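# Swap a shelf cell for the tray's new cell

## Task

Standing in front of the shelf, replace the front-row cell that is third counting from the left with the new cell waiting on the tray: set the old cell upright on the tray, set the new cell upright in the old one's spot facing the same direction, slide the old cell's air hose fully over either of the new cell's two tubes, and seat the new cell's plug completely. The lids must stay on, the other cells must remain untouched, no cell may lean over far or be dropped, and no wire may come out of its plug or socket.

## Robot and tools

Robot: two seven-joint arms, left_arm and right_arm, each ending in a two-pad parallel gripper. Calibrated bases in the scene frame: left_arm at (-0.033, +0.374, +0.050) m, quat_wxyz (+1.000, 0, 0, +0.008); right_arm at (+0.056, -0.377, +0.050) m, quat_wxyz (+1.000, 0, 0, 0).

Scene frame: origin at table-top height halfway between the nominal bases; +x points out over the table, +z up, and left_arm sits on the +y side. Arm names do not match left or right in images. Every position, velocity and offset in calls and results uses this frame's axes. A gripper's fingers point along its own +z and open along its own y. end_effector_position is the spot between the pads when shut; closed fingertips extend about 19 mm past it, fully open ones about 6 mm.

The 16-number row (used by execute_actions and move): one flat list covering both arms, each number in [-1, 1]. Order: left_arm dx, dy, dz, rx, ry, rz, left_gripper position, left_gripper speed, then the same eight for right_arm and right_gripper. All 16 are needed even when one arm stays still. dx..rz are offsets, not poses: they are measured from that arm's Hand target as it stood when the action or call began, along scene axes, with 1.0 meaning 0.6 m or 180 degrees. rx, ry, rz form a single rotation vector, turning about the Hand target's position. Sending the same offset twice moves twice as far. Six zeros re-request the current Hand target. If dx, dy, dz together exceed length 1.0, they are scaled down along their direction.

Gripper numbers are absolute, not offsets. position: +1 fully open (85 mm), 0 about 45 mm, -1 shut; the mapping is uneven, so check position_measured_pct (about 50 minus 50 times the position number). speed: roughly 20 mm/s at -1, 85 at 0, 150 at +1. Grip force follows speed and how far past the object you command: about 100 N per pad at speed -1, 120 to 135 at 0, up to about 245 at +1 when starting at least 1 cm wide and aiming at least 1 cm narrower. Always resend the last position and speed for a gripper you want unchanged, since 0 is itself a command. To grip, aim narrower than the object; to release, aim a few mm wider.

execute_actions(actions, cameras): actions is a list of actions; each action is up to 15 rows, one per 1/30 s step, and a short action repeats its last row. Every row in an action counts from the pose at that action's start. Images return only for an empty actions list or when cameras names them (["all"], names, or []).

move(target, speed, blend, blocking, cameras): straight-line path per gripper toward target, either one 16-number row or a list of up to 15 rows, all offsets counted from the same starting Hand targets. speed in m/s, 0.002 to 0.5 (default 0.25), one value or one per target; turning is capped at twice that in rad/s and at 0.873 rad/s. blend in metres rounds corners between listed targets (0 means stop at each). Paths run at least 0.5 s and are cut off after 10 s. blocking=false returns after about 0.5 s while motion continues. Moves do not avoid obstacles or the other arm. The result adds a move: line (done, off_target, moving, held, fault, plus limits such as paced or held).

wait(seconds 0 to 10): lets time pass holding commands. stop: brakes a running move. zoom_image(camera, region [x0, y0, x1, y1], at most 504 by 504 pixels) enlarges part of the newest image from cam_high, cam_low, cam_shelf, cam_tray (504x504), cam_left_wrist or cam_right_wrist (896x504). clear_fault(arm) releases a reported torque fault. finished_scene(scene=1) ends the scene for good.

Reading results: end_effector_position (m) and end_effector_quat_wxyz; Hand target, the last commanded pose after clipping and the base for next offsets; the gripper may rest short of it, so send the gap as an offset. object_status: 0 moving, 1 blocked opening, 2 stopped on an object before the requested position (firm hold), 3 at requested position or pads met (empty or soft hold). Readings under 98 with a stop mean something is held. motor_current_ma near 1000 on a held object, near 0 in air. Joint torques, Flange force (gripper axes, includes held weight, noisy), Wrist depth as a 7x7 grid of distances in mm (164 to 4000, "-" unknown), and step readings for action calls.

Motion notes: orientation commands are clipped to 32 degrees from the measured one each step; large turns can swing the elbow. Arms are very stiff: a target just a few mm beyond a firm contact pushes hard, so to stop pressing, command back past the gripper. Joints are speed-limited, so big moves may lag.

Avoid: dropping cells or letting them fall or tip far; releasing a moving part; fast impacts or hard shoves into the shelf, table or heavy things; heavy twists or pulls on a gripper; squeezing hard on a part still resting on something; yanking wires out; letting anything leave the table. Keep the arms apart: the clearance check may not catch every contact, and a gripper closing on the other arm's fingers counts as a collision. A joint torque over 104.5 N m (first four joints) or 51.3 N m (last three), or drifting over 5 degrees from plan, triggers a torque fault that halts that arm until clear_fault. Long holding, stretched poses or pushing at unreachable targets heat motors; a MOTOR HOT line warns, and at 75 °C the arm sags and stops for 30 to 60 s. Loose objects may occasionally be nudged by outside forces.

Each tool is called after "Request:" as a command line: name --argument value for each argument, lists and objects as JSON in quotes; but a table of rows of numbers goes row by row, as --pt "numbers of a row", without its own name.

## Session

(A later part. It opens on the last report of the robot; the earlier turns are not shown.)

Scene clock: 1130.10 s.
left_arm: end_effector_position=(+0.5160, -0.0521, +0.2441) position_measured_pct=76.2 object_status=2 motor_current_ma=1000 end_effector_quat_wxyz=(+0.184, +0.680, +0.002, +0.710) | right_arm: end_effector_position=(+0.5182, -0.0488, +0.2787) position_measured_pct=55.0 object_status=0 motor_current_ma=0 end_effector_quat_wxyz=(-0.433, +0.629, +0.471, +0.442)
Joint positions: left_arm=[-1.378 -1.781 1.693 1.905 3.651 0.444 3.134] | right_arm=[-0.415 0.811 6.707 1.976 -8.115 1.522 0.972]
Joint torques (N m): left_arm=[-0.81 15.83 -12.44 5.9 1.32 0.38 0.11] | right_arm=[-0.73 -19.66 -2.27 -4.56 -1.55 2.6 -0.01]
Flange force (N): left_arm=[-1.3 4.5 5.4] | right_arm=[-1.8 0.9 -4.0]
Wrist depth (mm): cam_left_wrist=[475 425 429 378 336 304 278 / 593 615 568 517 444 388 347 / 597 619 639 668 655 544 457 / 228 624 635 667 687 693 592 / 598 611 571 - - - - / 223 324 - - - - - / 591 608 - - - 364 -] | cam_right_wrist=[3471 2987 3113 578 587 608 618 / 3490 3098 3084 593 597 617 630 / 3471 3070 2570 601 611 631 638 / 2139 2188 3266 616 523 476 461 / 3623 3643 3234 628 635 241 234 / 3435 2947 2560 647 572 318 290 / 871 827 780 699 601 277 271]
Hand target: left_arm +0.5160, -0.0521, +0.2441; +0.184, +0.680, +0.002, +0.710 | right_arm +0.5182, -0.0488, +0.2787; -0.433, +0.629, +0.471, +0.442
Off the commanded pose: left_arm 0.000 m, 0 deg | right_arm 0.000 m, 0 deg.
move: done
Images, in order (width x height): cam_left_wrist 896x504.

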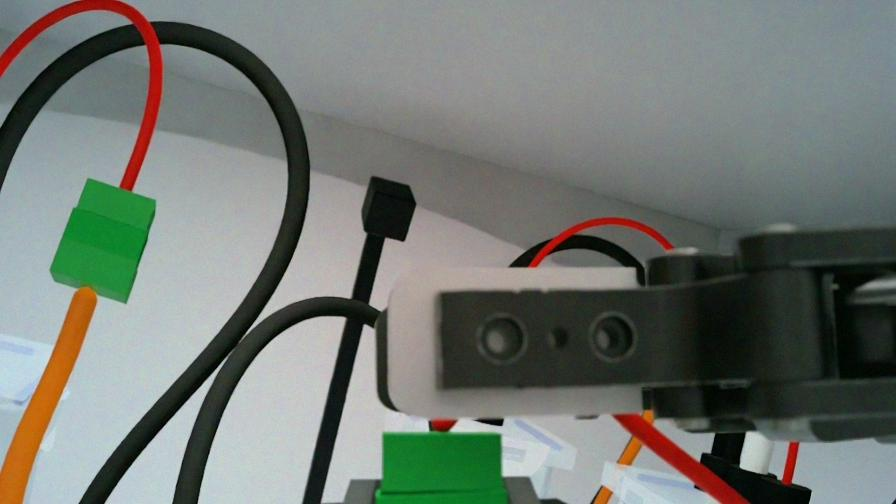

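Request:
move --pt "0 0 0 0 0 0 -0.75 -1 0 0 0.010 0 0 0 -0.1 -1" --pt "0 0 0 0 0 0 -0.75 -1 -0.0123 -0.085 0.031 0 0 0 -0.1 -1" --pt "0 0 0 0 0 0 -0.75 -1 -0.0495 -0.2707 0.0267 -0.1175 0.018 0 -0.1 -1" --speed 0.05 --cameras '["cam_left_wrist","cam_right_wrist"]'

Request:
zoom_image --camera "cam_right_wrist" --region '[395, 175, 485, 265]'

Request:
zoom_image --camera "cam_left_wrist" --region '[340, 344, 540, 504]'

Scene clock: 1136.47 s.
left_arm: end_effector_position=(+0.5160, -0.0521, +0.2441) position_measured_pct=76.2 object_status=2 motor_current_ma=1000 end_effector_quat_wxyz=(+0.184, +0.680, +0.002, +0.710) | right_arm: end_effector_position=(+0.4885, -0.2113, +0.2947) position_measured_pct=55.0 object_status=3 motor_current_ma=0 end_effector_quat_wxyz=(-0.323, +0.710, +0.532, +0.330)
Joint positions: left_arm=[-1.378 -1.781 1.693 1.905 3.651 0.444 3.134] | right_arm=[-0.337 0.577 6.997 1.952 -7.602 1.463 0.758]
Joint torques (N m): left_arm=[-0.82 15.84 -12.47 5.92 1.31 0.38 0.11] | right_arm=[-0.73 -16.34 -1.36 -5.92 -1.77 1.92 0.01]
Flange force (N): left_arm=[-1.3 4.6 5.4] | right_arm=[-2.7 -0.7 -2.6]
Wrist depth (mm): cam_left_wrist=[471 424 429 378 335 305 278 / 592 614 567 514 444 388 347 / 596 615 637 663 656 542 457 / 229 625 636 665 690 691 548 / 597 610 567 660 696 660 527 / 222 325 638 461 688 617 531 / 588 611 636 434 441 368 499] | cam_right_wrist=[3603 3332 3282 749 558 437 463 / 2908 1043 1003 794 608 422 419 / 320 895 849 755 683 499 655 / 300 322 322 295 634 481 596 / 290 287 279 292 549 438 437 / 297 290 581 577 501 439 487 / 571 557 545 539 479 465 458]
Hand target: left_arm +0.5160, -0.0521, +0.2441; +0.184, +0.680, +0.002, +0.710 | right_arm +0.4885, -0.2113, +0.2947; -0.323, +0.710, +0.532, +0.330
Off the commanded pose: left_arm 0.000 m, 0 deg | right_arm 0.000 m, 0 deg.
move: done
Images, in order (width x height): cam_left_wrist 896x504, cam_right_wrist 896x504.

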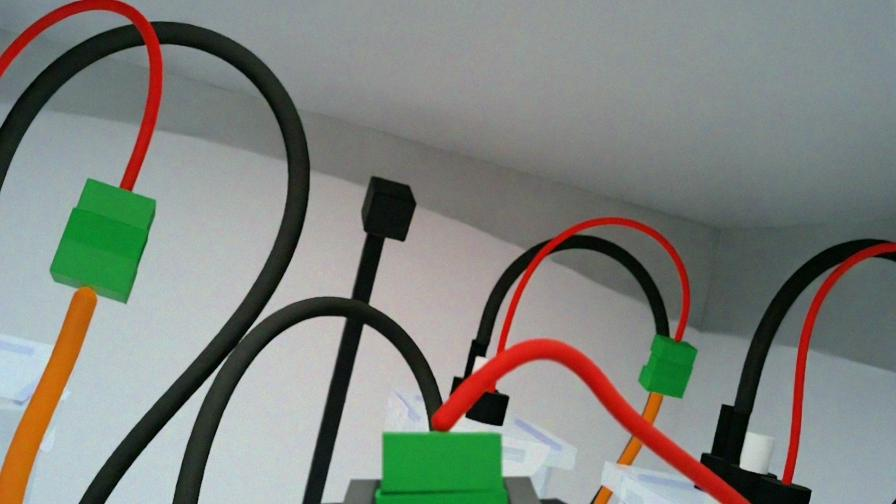

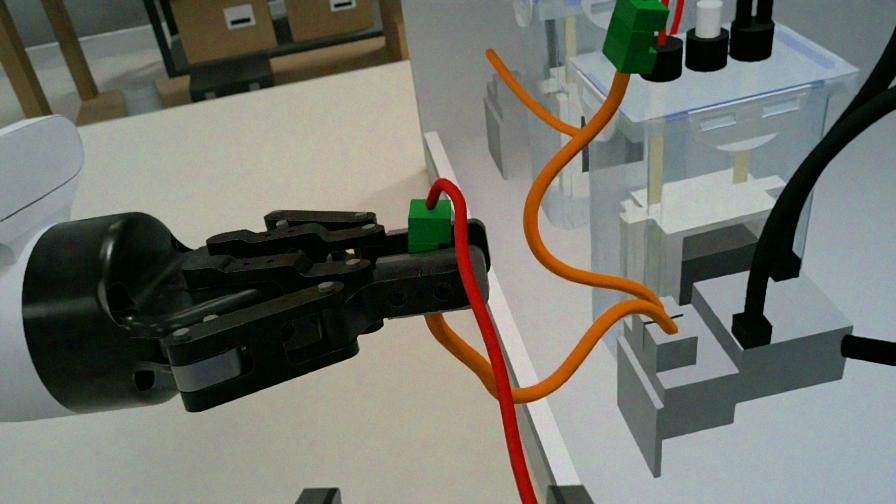

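Scaled by 5.600 from the camera's 896x504 image, which has a finer 1280x720 frame.

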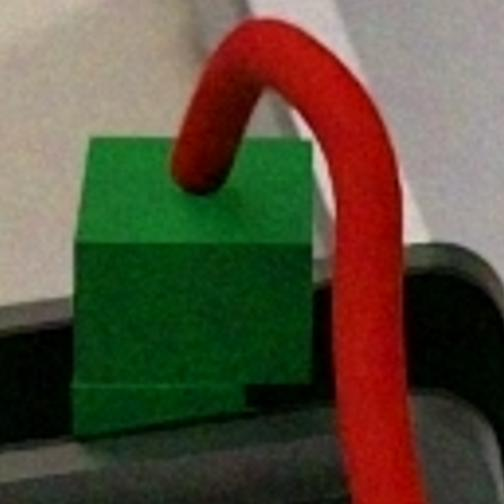

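Scaled by 2.520 from the camera's 896x504 image, which has a finer 1280x720 frame.

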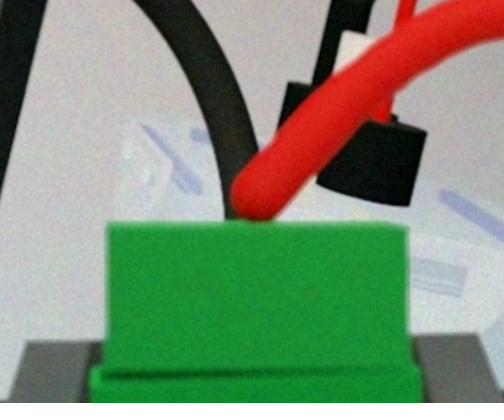

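Request:
move --target '[0.065,0.0283,0.01,0.0948,-0.031,-0.1905,-0.75,-1,0,-0.05,0,0,0,0,-0.1,-1]' --speed 0.07 --cameras '["cam_left_wrist","cam_right_wrist","cam_high","cam_shelf"]'

Scene clock: 1142.97 s.
left_arm: end_effector_position=(+0.5550, -0.0351, +0.2501) position_measured_pct=76.2 object_status=2 motor_current_ma=1000 end_effector_quat_wxyz=(+0.283, +0.635, -0.310, +0.648) | right_arm: end_effector_position=(+0.4885, -0.2413, +0.2947) position_measured_pct=55.0 object_status=3 motor_current_ma=0 end_effector_quat_wxyz=(-0.323, +0.710, +0.532, +0.330)
Joint positions: left_arm=[-1.901 -1.857 1.523 1.948 3.392 1.564 3.246] | right_arm=[-0.266 0.594 7.007 1.928 -7.562 1.516 0.788]
Joint torques (N m): left_arm=[-2.24 17.97 -9.37 5.62 2.84 -1.54 -0.01] | right_arm=[-0.74 -16.47 -1.25 -5.75 -1.72 1.97 0]
Flange force (N): left_arm=[-0.4 0.4 6.2] | right_arm=[-2.7 -0.9 -2.5]
Wrist depth (mm): cam_left_wrist=[382 398 411 431 420 455 427 / 530 566 649 599 536 481 434 / 568 606 686 625 529 475 435 / 556 603 678 627 533 466 437 / 536 590 693 630 544 495 439 / 426 406 542 391 371 473 426 / - 380 684 383 348 483 427] | cam_right_wrist=[460 386 1076 776 469 469 463 / 492 401 383 382 447 447 736 / 876 854 347 343 515 512 672 / 807 781 729 705 459 484 610 / 720 699 679 655 481 459 519 / 634 623 612 594 502 500 496 / 571 558 548 534 474 469 458]
Hand target: left_arm +0.5550, -0.0351, +0.2501; +0.283, +0.635, -0.310, +0.648 | right_arm +0.4885, -0.2413, +0.2947; -0.323, +0.710, +0.532, +0.330
Off the commanded pose: left_arm 0.000 m, 0 deg | right_arm 0.000 m, 0 deg.
move: done
Images, in order (width x height): cam_high 504x504, cam_shelf 504x504, cam_left_wrist 896x504, cam_right_wrist 896x504.

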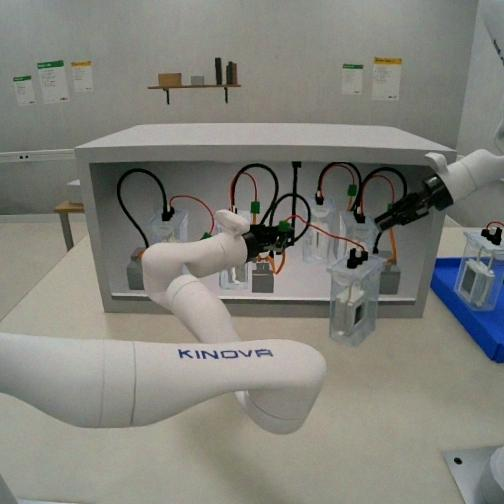

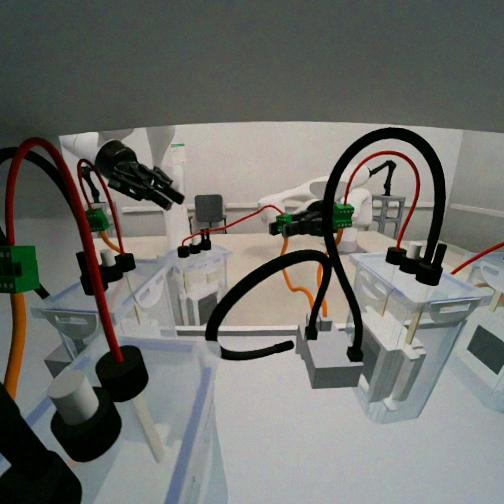

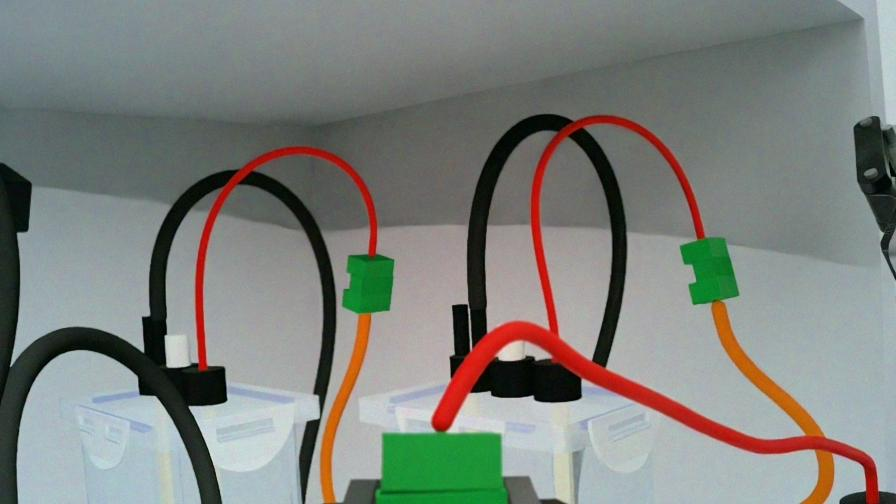

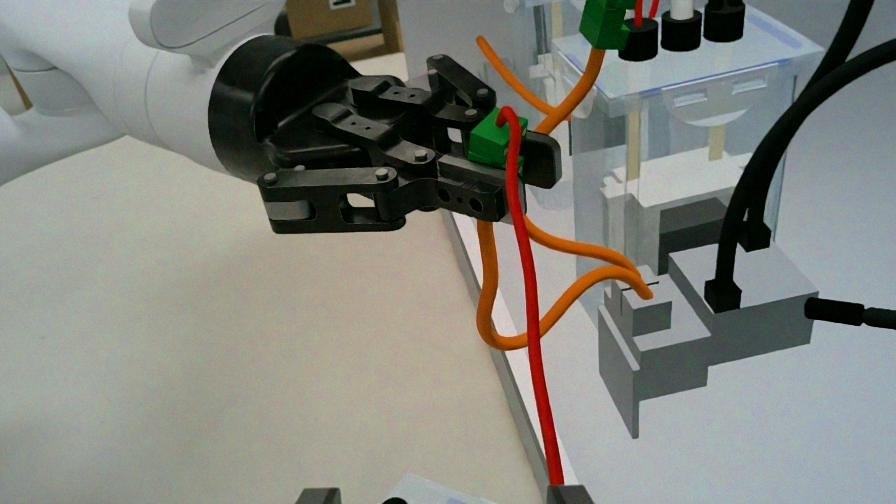

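Request:
move --pt "0 0 0 0 0 0 -0.75 -1 -0.0975 -0.148 0 0 0 0 -1 -1" --pt "0 0 0 0 0 0 -0.75 -1 -0.0975 -0.148 -0.25 0 0 0 -1 -1" --speed 0.1 --cameras '["cam_left_wrist","cam_right_wrist","cam_high","cam_tray"]'

Scene clock: 1150.90 s.
left_arm: end_effector_position=(+0.5550, -0.0351, +0.2501) position_measured_pct=76.2 object_status=2 motor_current_ma=1000 end_effector_quat_wxyz=(+0.283, +0.635, -0.310, +0.648) | right_arm: end_effector_position=(+0.4300, -0.3301, +0.1447) position_measured_pct=99.1 object_status=3 motor_current_ma=990 end_effector_quat_wxyz=(-0.323, +0.710, +0.532, +0.330)
Joint positions: left_arm=[-1.901 -1.857 1.523 1.948 3.392 1.564 3.246] | right_arm=[0.054 0.936 6.923 2.063 -7.57 1.51 1.347]
Joint torques (N m): left_arm=[-2.31 17.96 -9.34 5.69 2.87 -1.51 -0.02] | right_arm=[-0.73 -17.48 -1.17 -1.72 -0.49 2.48 -0.01]
Flange force (N): left_arm=[-0.4 0.5 6.5] | right_arm=[-1.7 -1.9 -3.9]
Wrist depth (mm): cam_left_wrist=[383 398 411 429 421 454 428 / 530 568 651 600 535 479 435 / 571 604 684 624 530 471 436 / 557 606 675 630 532 468 436 / 534 595 689 629 543 495 438 / 424 407 547 392 371 470 427 / - 380 684 385 348 484 428] | cam_right_wrist=[853 814 239 225 214 207 211 / 711 682 626 216 200 183 452 / 608 580 560 284 306 413 408 / 526 504 490 299 282 265 369 / 463 446 434 303 274 261 336 / 410 404 393 368 294 311 301 / 375 367 356 344 306 310 273]
Hand target: left_arm +0.5550, -0.0351, +0.2501; +0.283, +0.635, -0.310, +0.648 | right_arm +0.4300, -0.3301, +0.1447; -0.323, +0.710, +0.532, +0.330
Off the commanded pose: left_arm 0.000 m, 0 deg | right_arm 0.000 m, 0 deg.
move: done
Images, in order (width x height): cam_high 504x504, cam_tray 504x504, cam_left_wrist 896x504, cam_right_wrist 896x504.

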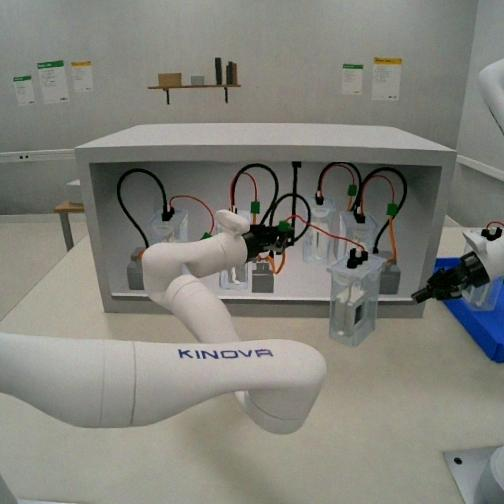

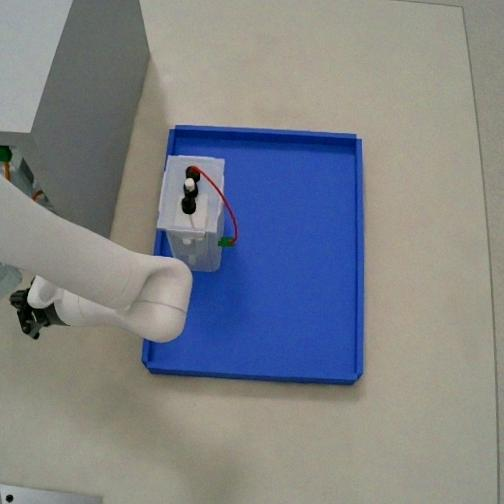

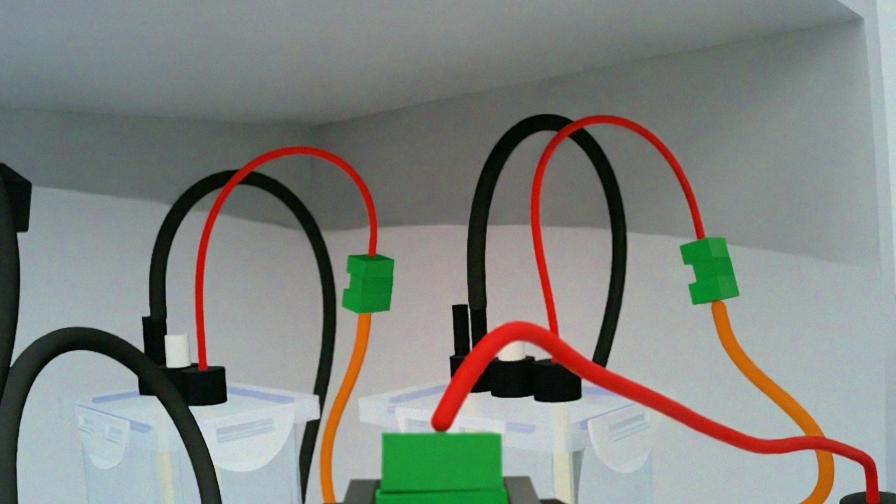

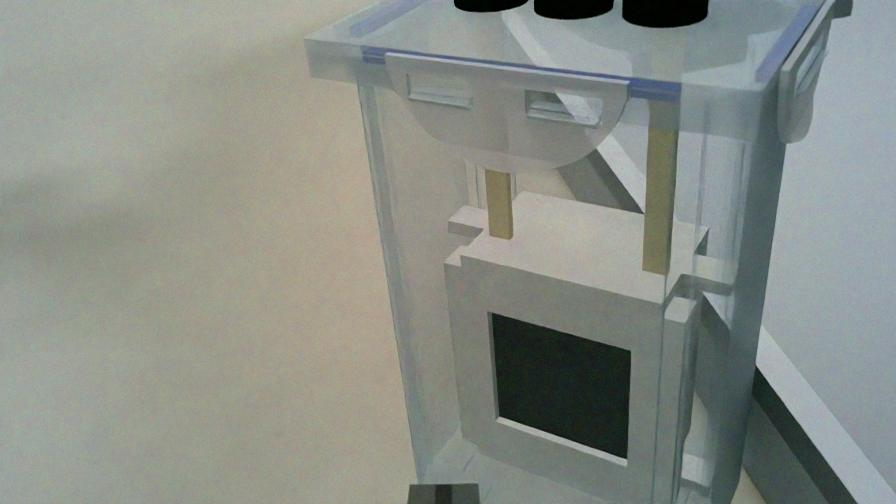

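Request:
execute_actions --actions '[]'

Scene clock: 1153.10 s.
left_arm: end_effector_position=(+0.5550, -0.0351, +0.2501) position_measured_pct=76.2 object_status=2 motor_current_ma=1000 end_effector_quat_wxyz=(+0.283, +0.635, -0.310, +0.648) | right_arm: end_effector_position=(+0.4300, -0.3301, +0.1447) position_measured_pct=99.1 object_status=3 motor_current_ma=990 end_effector_quat_wxyz=(-0.323, +0.710, +0.532, +0.330)
Joint positions: left_arm=[-1.901 -1.857 1.523 1.948 3.392 1.564 3.246] | right_arm=[0.054 0.936 6.923 2.063 -7.57 1.51 1.347]
Joint velocities: within noise
Joint torques (N m): left_arm=[-2.3 17.97 -9.37 5.66 2.85 -1.53 0] | right_arm=[-0.74 -17.61 -1.18 -1.73 -0.51 2.49 0]
Flange force (N): left_arm=[-0.4 0.5 6.4] | right_arm=[-2.0 -1.9 -3.8]
Wrist depth (mm): cam_left_wrist=[383 396 412 430 420 455 427 / 527 567 653 599 537 478 434 / 572 610 690 626 530 473 437 / 555 611 680 628 531 468 438 / 534 590 694 629 548 494 439 / 424 409 544 391 371 472 427 / - 379 686 385 348 482 430] | cam_right_wrist=[851 811 239 224 214 206 211 / 708 679 624 216 200 183 452 / 604 580 559 284 306 414 412 / 528 506 491 299 282 265 370 / 461 446 433 304 274 261 336 / 410 404 393 370 294 310 301 / 375 366 357 344 306 311 273]
Hand target: left_arm +0.5550, -0.0351, +0.2501; +0.283, +0.635, -0.310, +0.648 | right_arm +0.4300, -0.3301, +0.1447; -0.323, +0.710, +0.532, +0.330
Tool commands: left_gripper/position=-0.75 left_gripper/speed=-1.0 right_gripper/position=-1.0 right_gripper/speed=-1.0
Off the commanded pose: left_arm 0.000 m, 0 deg | right_arm 0.000 m, 0 deg.

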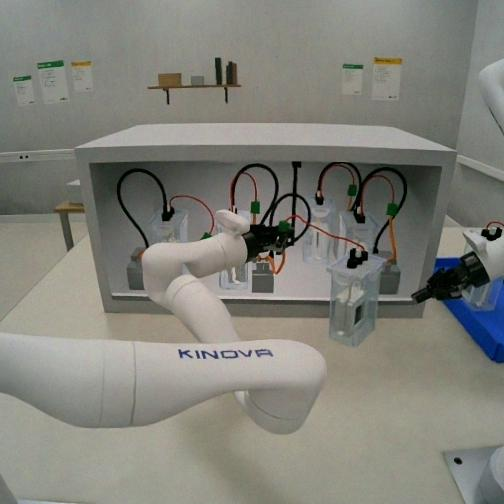

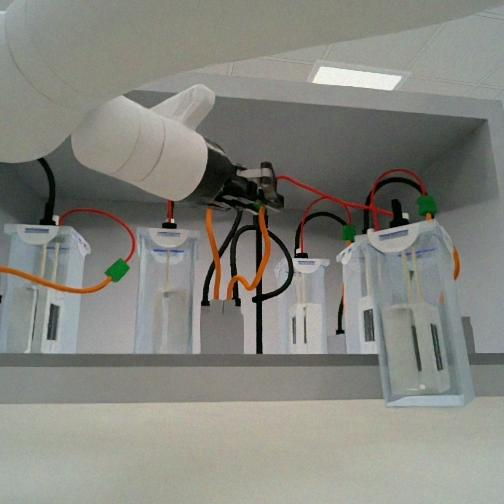

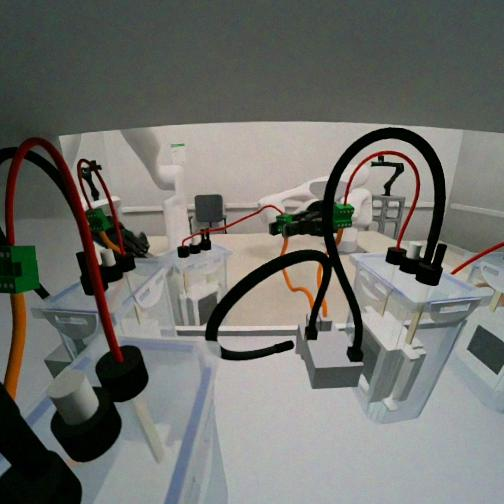

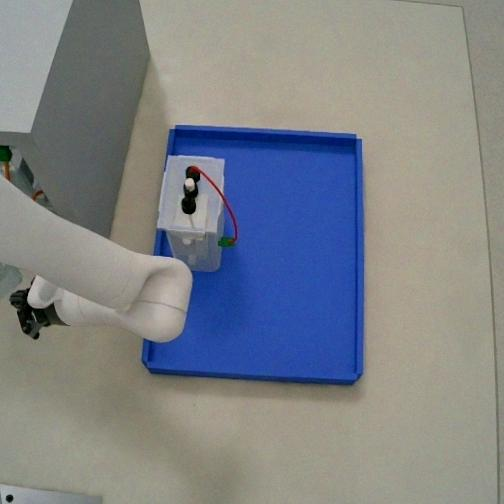

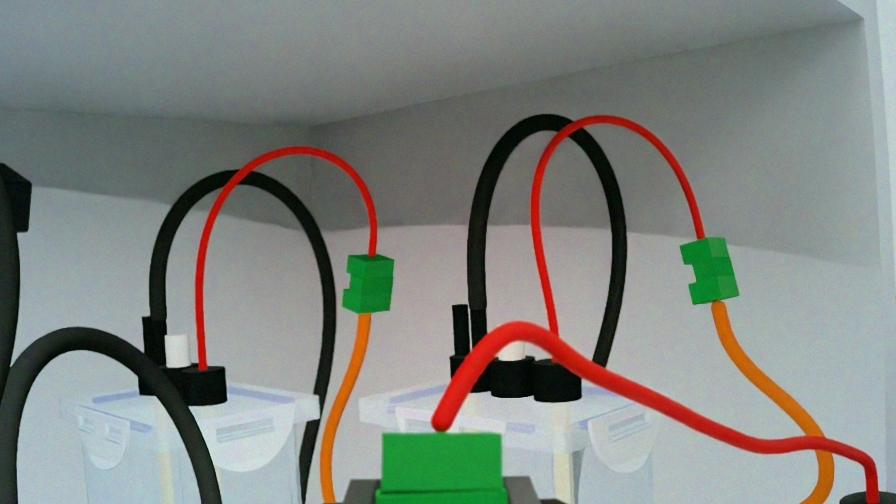

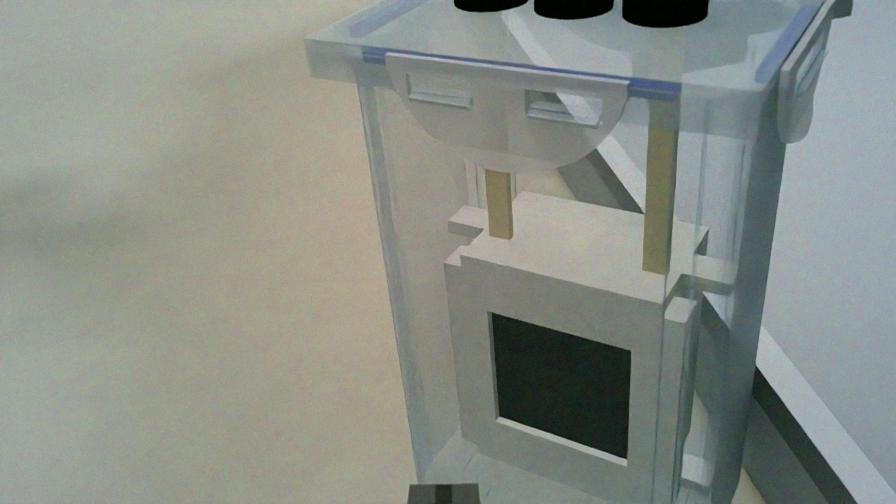

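Request:
move --target '[0,0,0,0,0,0,-0.75,-1,0.0083,0.0417,-0.1167,0,0,0,-1,-1]' --speed 0.15 --cameras '["cam_right_wrist"]'

Scene clock: 1154.67 s.
left_arm: end_effector_position=(+0.5550, -0.0351, +0.2501) position_measured_pct=76.2 object_status=2 motor_current_ma=1000 end_effector_quat_wxyz=(+0.283, +0.635, -0.310, +0.648) | right_arm: end_effector_position=(+0.4350, -0.3051, +0.0747) position_measured_pct=99.1 object_status=3 motor_current_ma=990 end_effector_quat_wxyz=(-0.323, +0.710, +0.532, +0.330)
Joint positions: left_arm=[-1.901 -1.857 1.523 1.948 3.392 1.564 3.246] | right_arm=[0.039 1.101 6.833 2.06 -7.719 1.446 1.464]
Joint torques (N m): left_arm=[-2.3 17.93 -9.34 5.71 2.84 -1.54 0] | right_arm=[-0.75 -18.16 -1.41 -0.42 -0.23 2.48 0]
Flange force (N): left_arm=[-0.4 0.4 6.5] | right_arm=[-1.9 -1.2 -4.8]
Wrist depth (mm): cam_left_wrist=[382 397 414 430 420 455 429 / 528 568 651 599 536 481 435 / 568 608 683 624 532 475 436 / 557 605 678 629 533 469 438 / 532 590 694 628 544 494 440 / 425 407 540 391 370 473 429 / - 381 684 384 348 483 428] | cam_right_wrist=[636 603 582 532 394 402 387 / 530 508 491 224 211 202 334 / 448 433 415 233 216 198 290 / 386 371 361 247 229 210 250 / 343 334 325 261 241 224 243 / 311 303 295 286 258 242 254 / 279 272 267 260 253 248 240]
Hand target: left_arm +0.5550, -0.0351, +0.2501; +0.283, +0.635, -0.310, +0.648 | right_arm +0.4350, -0.3050, +0.0747; -0.323, +0.710, +0.532, +0.330
Off the commanded pose: left_arm 0.000 m, 0 deg | right_arm 0.000 m, 0 deg.
move: done
Images, in order (width x height): cam_right_wrist 896x504.

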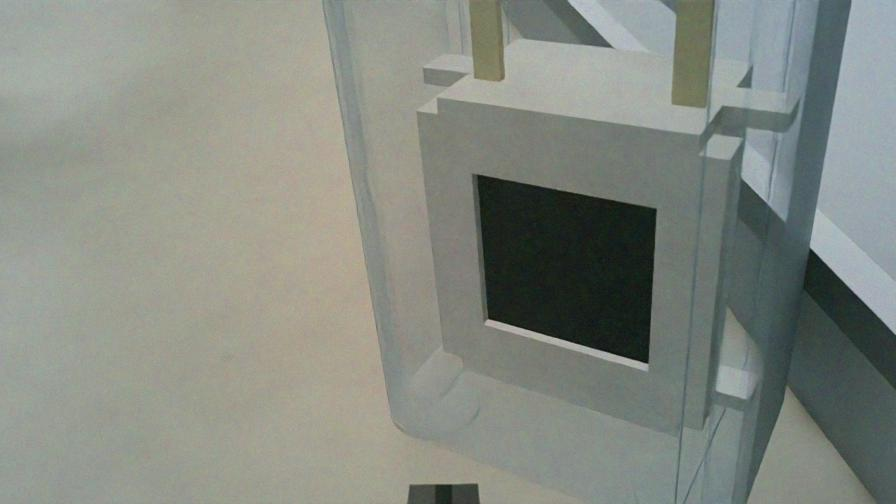

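Request:
move --target '[0,0,0,0,0,0,-0.75,-1,0.0308,0.0717,0,0,0,0,-1,-1]' --speed 0.08 --cameras '["cam_right_wrist"]'

Request:
move --target '[0,0,0,0,0,0,-0.75,-1,0.0083,0.0208,0,0,0,0,-1,-1]' --speed 0.04 --cameras '["cam_right_wrist"]'

Scene clock: 1156.40 s.
left_arm: end_effector_position=(+0.5550, -0.0351, +0.2501) position_measured_pct=76.2 object_status=2 motor_current_ma=1000 end_effector_quat_wxyz=(+0.283, +0.635, -0.310, +0.648) | right_arm: end_effector_position=(+0.4535, -0.2620, +0.0747) position_measured_pct=99.1 object_status=3 motor_current_ma=990 end_effector_quat_wxyz=(-0.323, +0.710, +0.532, +0.330)
Joint positions: left_arm=[-1.901 -1.857 1.523 1.948 3.392 1.564 3.246] | right_arm=[-0.057 1.085 6.792 2.062 -7.808 1.408 1.405]
Joint torques (N m): left_arm=[-2.31 17.95 -9.34 5.69 2.87 -1.53 -0.02] | right_arm=[-0.73 -18.68 -1.68 -0.66 -0.37 2.49 0.01]
Flange force (N): left_arm=[-0.3 0.4 6.4] | right_arm=[-2.6 -0.2 -4.6]
Wrist depth (mm): cam_left_wrist=[382 397 412 430 420 455 428 / 529 569 649 602 536 480 435 / 569 608 690 624 530 475 436 / 556 606 679 627 531 467 436 / 535 589 693 630 546 497 439 / 426 407 541 393 371 471 428 / - 381 688 383 347 482 429] | cam_right_wrist=[634 594 - 529 - 393 379 / 532 508 486 456 346 350 327 / 449 433 419 189 183 173 287 / 385 372 368 188 170 - - / 344 334 325 202 182 167 220 / 310 303 294 215 194 173 215 / 279 272 267 231 206 182 223]
Hand target: left_arm +0.5550, -0.0351, +0.2501; +0.283, +0.635, -0.310, +0.648 | right_arm +0.4535, -0.2620, +0.0747; -0.323, +0.710, +0.532, +0.330
Off the commanded pose: left_arm 0.000 m, 0 deg | right_arm 0.000 m, 0 deg.
move: done
Images, in order (width x height): cam_right_wrist 896x504.

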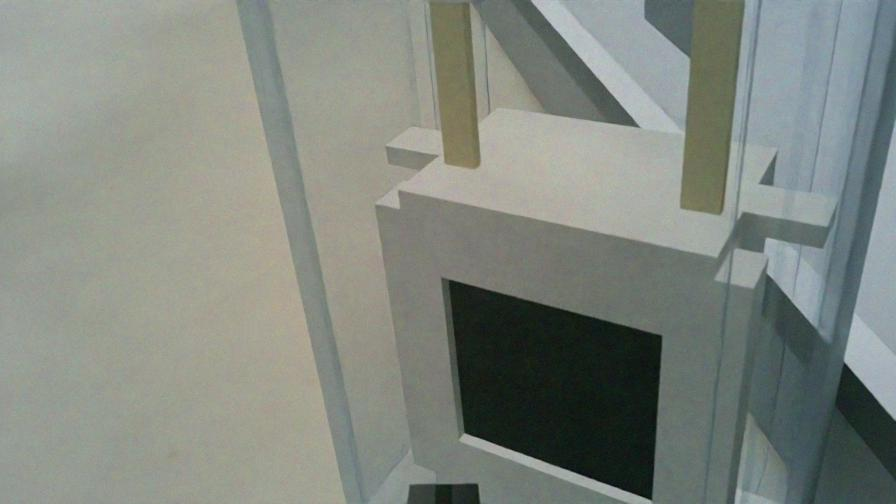

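Scene clock: 1157.13 s.
left_arm: end_effector_position=(+0.5550, -0.0351, +0.2501) position_measured_pct=76.2 object_status=2 motor_current_ma=1000 end_effector_quat_wxyz=(+0.283, +0.635, -0.310, +0.648) | right_arm: end_effector_position=(+0.4585, -0.2495, +0.0747) position_measured_pct=99.1 object_status=3 motor_current_ma=990 end_effector_quat_wxyz=(-0.323, +0.710, +0.532, +0.330)
Joint positions: left_arm=[-1.901 -1.857 1.523 1.948 3.392 1.564 3.246] | right_arm=[-0.084 1.081 6.781 2.061 -7.833 1.396 1.388]
Joint torques (N m): left_arm=[-2.33 17.97 -9.34 5.67 2.84 -1.52 -0.02] | right_arm=[-0.7 -18.81 -1.74 -0.82 -0.46 2.51 0]
Flange force (N): left_arm=[-0.4 0.5 6.4] | right_arm=[-2.6 -0.2 -4.6]
Wrist depth (mm): cam_left_wrist=[382 399 413 433 422 454 428 / 530 567 649 601 537 481 433 / 569 607 686 622 530 474 435 / 557 607 678 626 529 468 437 / 533 593 691 633 546 495 437 / 425 406 542 391 370 470 429 / - 380 686 383 347 484 428] | cam_right_wrist=[630 - - 519 - - 375 / 531 504 479 454 364 347 333 / 448 431 422 191 185 301 287 / 384 372 368 173 169 - - / 344 334 324 182 168 - 221 / 309 302 294 196 176 - 201 / 278 271 266 207 187 171 213]
Hand target: left_arm +0.5550, -0.0351, +0.2501; +0.283, +0.635, -0.310, +0.648 | right_arm +0.4585, -0.2495, +0.0747; -0.323, +0.710, +0.532, +0.330
Off the commanded pose: left_arm 0.000 m, 0 deg | right_arm 0.000 m, 0 deg.
move: done
Images, in order (width x height): cam_right_wrist 896x504.

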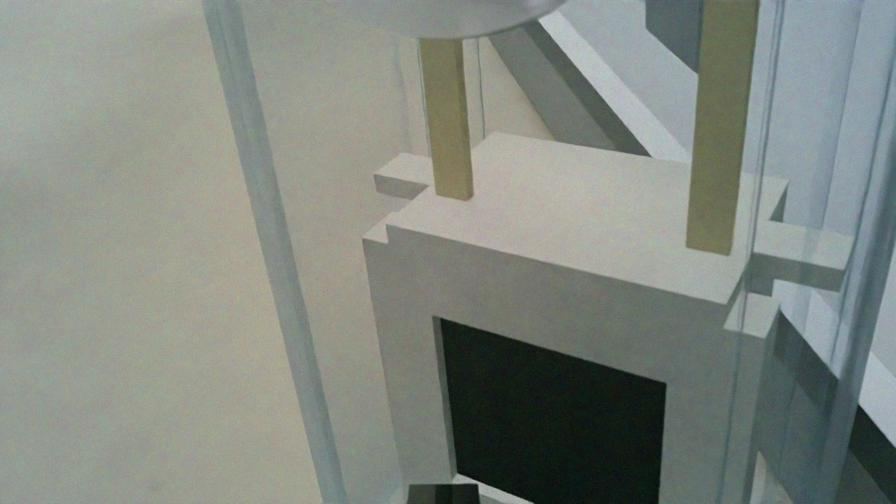

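Request:
move --target '[0,0,0,0,0,0,-0.75,-1,0.065,-0.0167,0,0,0,0,-1,-1]' --speed 0.06 --cameras '["cam_right_wrist","cam_high"]'

Scene clock: 1159.37 s.
left_arm: end_effector_position=(+0.5550, -0.0351, +0.2501) position_measured_pct=76.2 object_status=2 motor_current_ma=1000 end_effector_quat_wxyz=(+0.283, +0.635, -0.310, +0.648) | right_arm: end_effector_position=(+0.4975, -0.2595, +0.0747) position_measured_pct=99.1 object_status=3 motor_current_ma=990 end_effector_quat_wxyz=(-0.323, +0.710, +0.532, +0.330)
Joint positions: left_arm=[-1.901 -1.857 1.523 1.948 3.392 1.564 3.246] | right_arm=[-0.076 1.095 6.788 1.927 -7.809 1.41 1.269]
Joint torques (N m): left_arm=[-1.06 17.67 -9.37 4.7 2.69 -1 -0.05] | right_arm=[-0.72 -19.94 -1.43 -1.8 -0.7 2.45 0.01]
Flange force (N): left_arm=[0.3 -0.9 5.0] | right_arm=[-2.3 -0.2 -3.9]
Wrist depth (mm): cam_left_wrist=[383 397 412 428 420 455 427 / 528 567 649 597 533 482 434 / 569 607 686 624 530 472 436 / 554 604 677 627 532 467 436 / 532 591 686 605 542 493 440 / 425 407 543 397 372 472 427 / - 379 686 385 341 481 426] | cam_right_wrist=[- - - 446 389 401 384 / - 484 - 401 357 349 330 / 447 208 200 190 294 301 291 / 386 187 178 172 177 270 263 / 342 198 188 174 233 234 236 / 309 292 207 192 253 207 214 / 279 269 222 208 241 189 198]
Hand target: left_arm +0.5550, -0.0351, +0.2501; +0.283, +0.635, -0.310, +0.648 | right_arm +0.4975, -0.2596, +0.0747; -0.323, +0.710, +0.532, +0.330
Off the commanded pose: left_arm 0.000 m, 0 deg | right_arm 0.000 m, 0 deg.
move: done
Images, in order (width x height): cam_high 504x504, cam_right_wrist 896x504.

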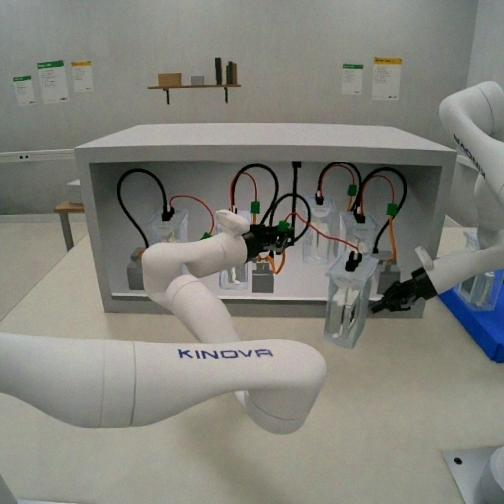

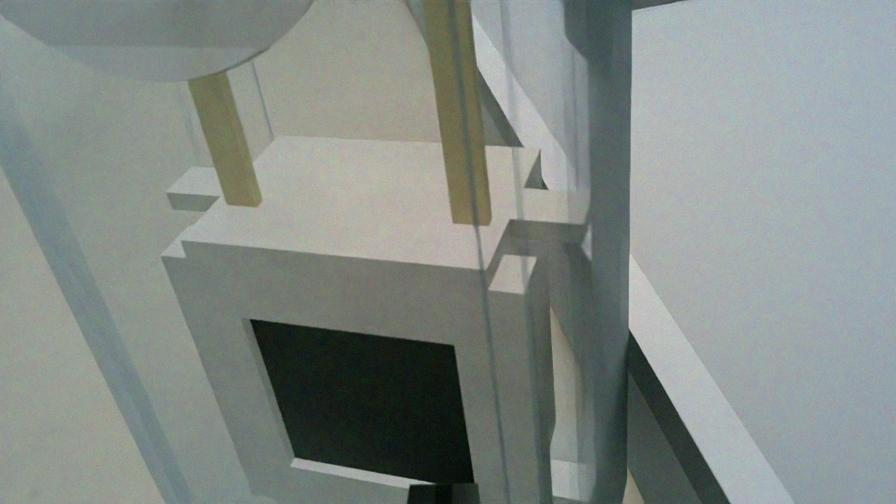

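Request:
zoom_image --camera "cam_high" --region '[240, 200, 460, 370]'

Scaled by 2.291 from the camera's 504x504 image, which has a finer 720x720 frame.

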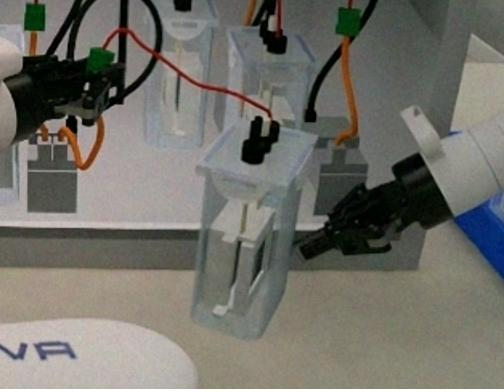

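Request:
wait --seconds 0.1 --cameras '["cam_low","cam_shelf","cam_high"]'

Scene clock: 1160.23 s.
left_arm: end_effector_position=(+0.5550, -0.0351, +0.2501) position_measured_pct=76.2 object_status=2 motor_current_ma=1000 end_effector_quat_wxyz=(+0.283, +0.635, -0.310, +0.648) | right_arm: end_effector_position=(+0.4975, -0.2596, +0.0747) position_measured_pct=99.1 object_status=3 motor_current_ma=990 end_effector_quat_wxyz=(-0.323, +0.710, +0.532, +0.330)
Joint positions: left_arm=[-1.901 -1.857 1.523 1.948 3.392 1.564 3.246] | right_arm=[-0.076 1.095 6.788 1.927 -7.809 1.41 1.269]
Joint torques (N m): left_arm=[-0.98 17.71 -9.43 4.71 2.69 -0.99 -0.06] | right_arm=[-0.73 -19.93 -1.43 -1.8 -0.67 2.45 -0.01]
Flange force (N): left_arm=[0.1 -1.0 5.0] | right_arm=[-2.4 -0.2 -3.9]
Wrist depth (mm): cam_left_wrist=[383 397 413 431 423 453 428 / 528 566 651 597 538 482 434 / 570 604 686 625 530 476 434 / 558 606 680 626 531 468 439 / 536 589 692 601 544 496 438 / 424 409 543 397 373 471 428 / - 380 684 386 339 481 428] | cam_right_wrist=[- - - 445 390 402 384 / - 482 - 402 357 348 331 / 446 208 200 190 294 300 290 / 386 187 178 172 177 270 262 / 342 199 188 174 233 235 236 / 310 292 207 192 252 207 214 / 279 269 223 208 241 189 197]
Hand target: left_arm +0.5550, -0.0351, +0.2501; +0.283, +0.635, -0.310, +0.648 | right_arm +0.4975, -0.2596, +0.0747; -0.323, +0.710, +0.532, +0.330
Tool commands: left_gripper/position=-0.75 left_gripper/speed=-1.0 right_gripper/position=-1.0 right_gripper/speed=-1.0
Off the commanded pose: left_arm 0.000 m, 0 deg | right_arm 0.000 m, 0 deg.
wait: 0.10 s; at rest from the start
Images, in order (width x height): cam_high 504x504, cam_low 504x504, cam_shelf 504x504.

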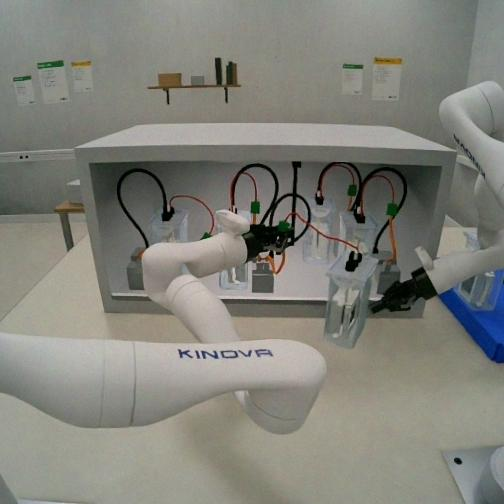

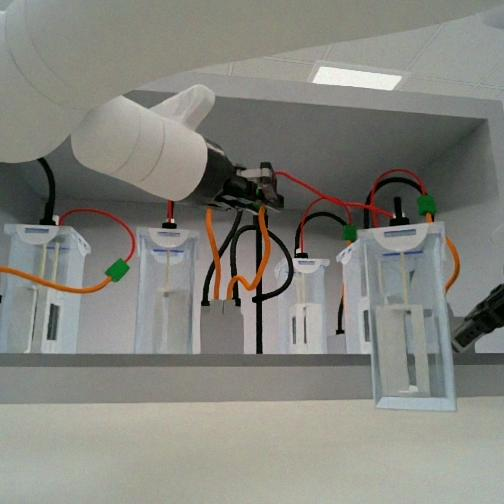

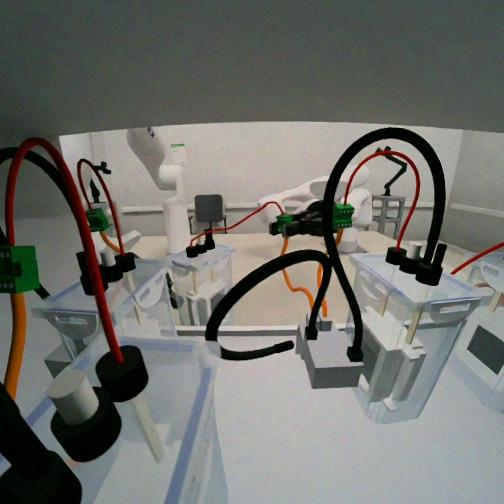

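Request:
move --target '[0,0,0,0,0,0,-0.75,-1,0.0083,0.025,0,0,0,0,-1,-1]' --speed 0.04 --cameras '["cam_right_wrist","cam_low"]'

Scene clock: 1161.40 s.
left_arm: end_effector_position=(+0.5550, -0.0351, +0.2501) position_measured_pct=76.2 object_status=2 motor_current_ma=1000 end_effector_quat_wxyz=(+0.283, +0.635, -0.310, +0.648) | right_arm: end_effector_position=(+0.5025, -0.2446, +0.0747) position_measured_pct=99.1 object_status=3 motor_current_ma=990 end_effector_quat_wxyz=(-0.323, +0.710, +0.532, +0.330)
Joint positions: left_arm=[-1.901 -1.857 1.523 1.948 3.392 1.564 3.246] | right_arm=[-0.105 1.091 6.777 1.925 -7.835 1.395 1.251]
Joint torques (N m): left_arm=[-0.3 17.48 -9.41 4.2 2.56 -0.7 -0.11] | right_arm=[-3.76 -20.51 -4.29 -2.49 -1.19 3.57 0.01]
Flange force (N): left_arm=[0.6 -1.8 4.3] | right_arm=[-6.4 -0.6 -10.2]
Wrist depth (mm): cam_left_wrist=[383 398 413 428 421 454 428 / 530 570 647 598 533 479 434 / 570 606 686 623 529 475 436 / 556 607 679 631 533 468 438 / 535 591 691 605 545 486 440 / 424 407 541 397 371 473 428 / - 380 687 384 - 482 429] | cam_right_wrist=[- - - 485 378 398 384 / - 483 - 388 357 348 329 / 446 210 199 191 302 300 291 / 382 181 175 172 241 269 262 / 342 187 180 172 237 238 236 / 309 204 200 188 237 207 213 / 278 262 214 203 234 188 197]
Hand target: left_arm +0.5550, -0.0351, +0.2501; +0.283, +0.635, -0.310, +0.648 | right_arm +0.5025, -0.2446, +0.0747; -0.323, +0.710, +0.532, +0.330
Off the commanded pose: left_arm 0.000 m, 0 deg | right_arm 0.000 m, 0 deg.
move: done
Images, in order (width x height): cam_low 504x504, cam_right_wrist 896x504.

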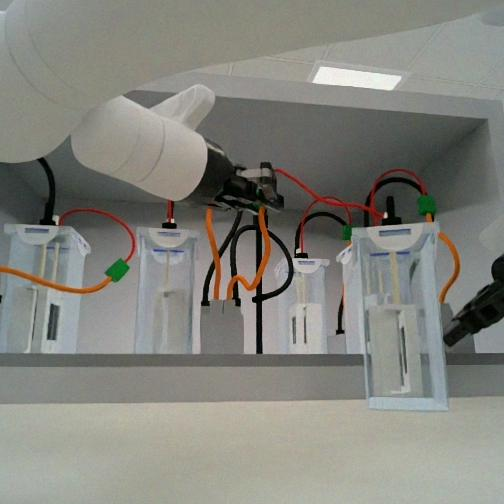

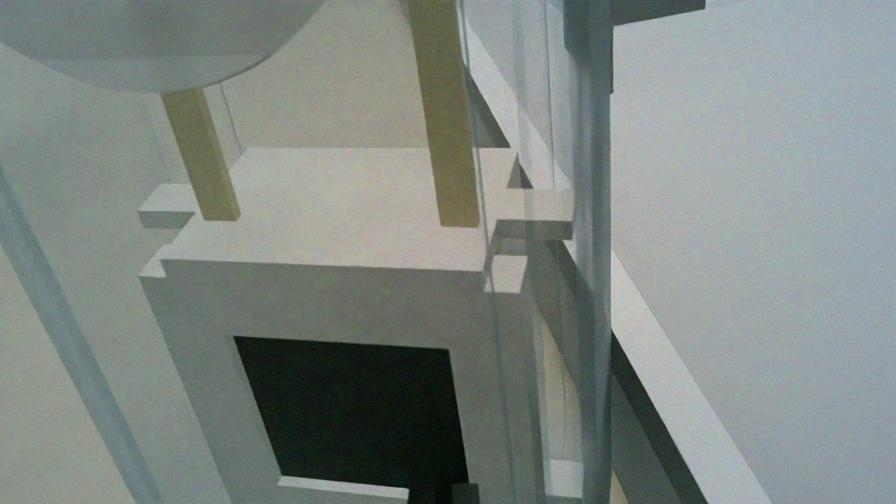

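Request:
move --target '[0,0,0,0,0,0,-0.75,-1,0.0117,0.025,0,0,0,0,-1,-1]' --speed 0.04 --cameras '["cam_right_wrist","cam_low"]'

Scene clock: 1162.37 s.
left_arm: end_effector_position=(+0.5550, -0.0351, +0.2501) position_measured_pct=76.2 object_status=2 motor_current_ma=1000 end_effector_quat_wxyz=(+0.283, +0.635, -0.310, +0.648) | right_arm: end_effector_position=(+0.5095, -0.2296, +0.0747) position_measured_pct=99.1 object_status=3 motor_current_ma=990 end_effector_quat_wxyz=(-0.323, +0.710, +0.532, +0.330)
Joint positions: left_arm=[-1.901 -1.857 1.523 1.948 3.392 1.564 3.246] | right_arm=[-0.135 1.089 6.765 1.916 -7.859 1.379 1.226]
Joint torques (N m): left_arm=[-0.07 17.37 -9.46 4.05 2.52 -0.58 -0.11] | right_arm=[-3.62 -20.38 -4.18 -2.63 -1.15 3.32 0.02]
Flange force (N): left_arm=[0.7 -2.1 4.2] | right_arm=[-5.6 -0.2 -10.1]
Wrist depth (mm): cam_left_wrist=[382 396 413 430 420 455 427 / 528 565 650 602 537 478 433 / 569 611 684 623 529 473 436 / 555 603 675 627 533 466 436 / 535 590 693 604 545 487 440 / 424 408 679 396 371 474 429 / - 382 689 384 349 492 428] | cam_right_wrist=[- - - 469 363 392 384 / - - - 358 353 347 329 / 446 407 198 185 303 299 290 / 372 180 175 173 263 269 261 / 341 176 174 171 227 240 235 / 307 190 191 186 216 215 213 / 277 205 206 200 224 187 198]
Hand target: left_arm +0.5550, -0.0351, +0.2501; +0.283, +0.635, -0.310, +0.648 | right_arm +0.5095, -0.2296, +0.0747; -0.323, +0.710, +0.532, +0.330
Off the commanded pose: left_arm 0.000 m, 0 deg | right_arm 0.000 m, 0 deg.
move: done
Images, in order (width x height): cam_low 504x504, cam_right_wrist 896x504.

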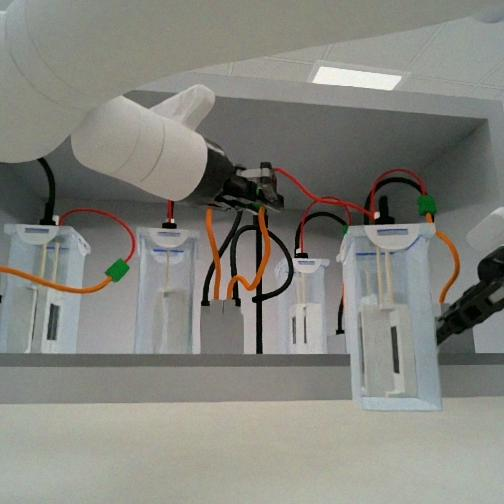

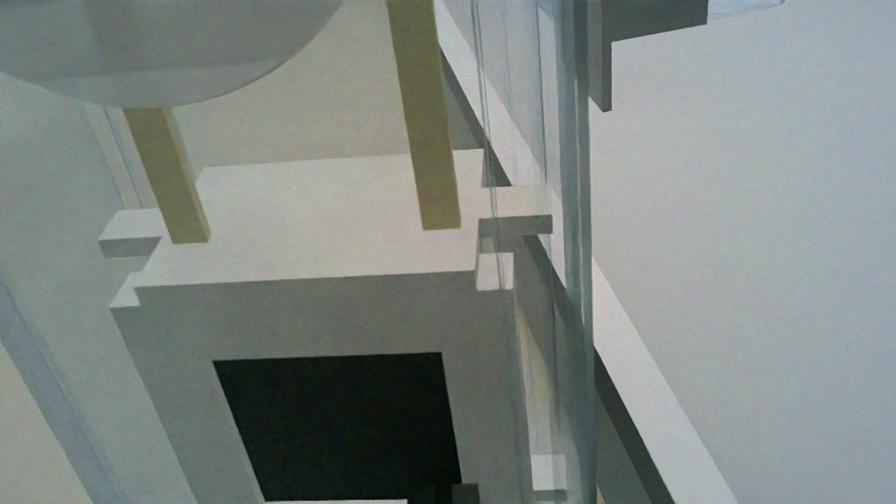

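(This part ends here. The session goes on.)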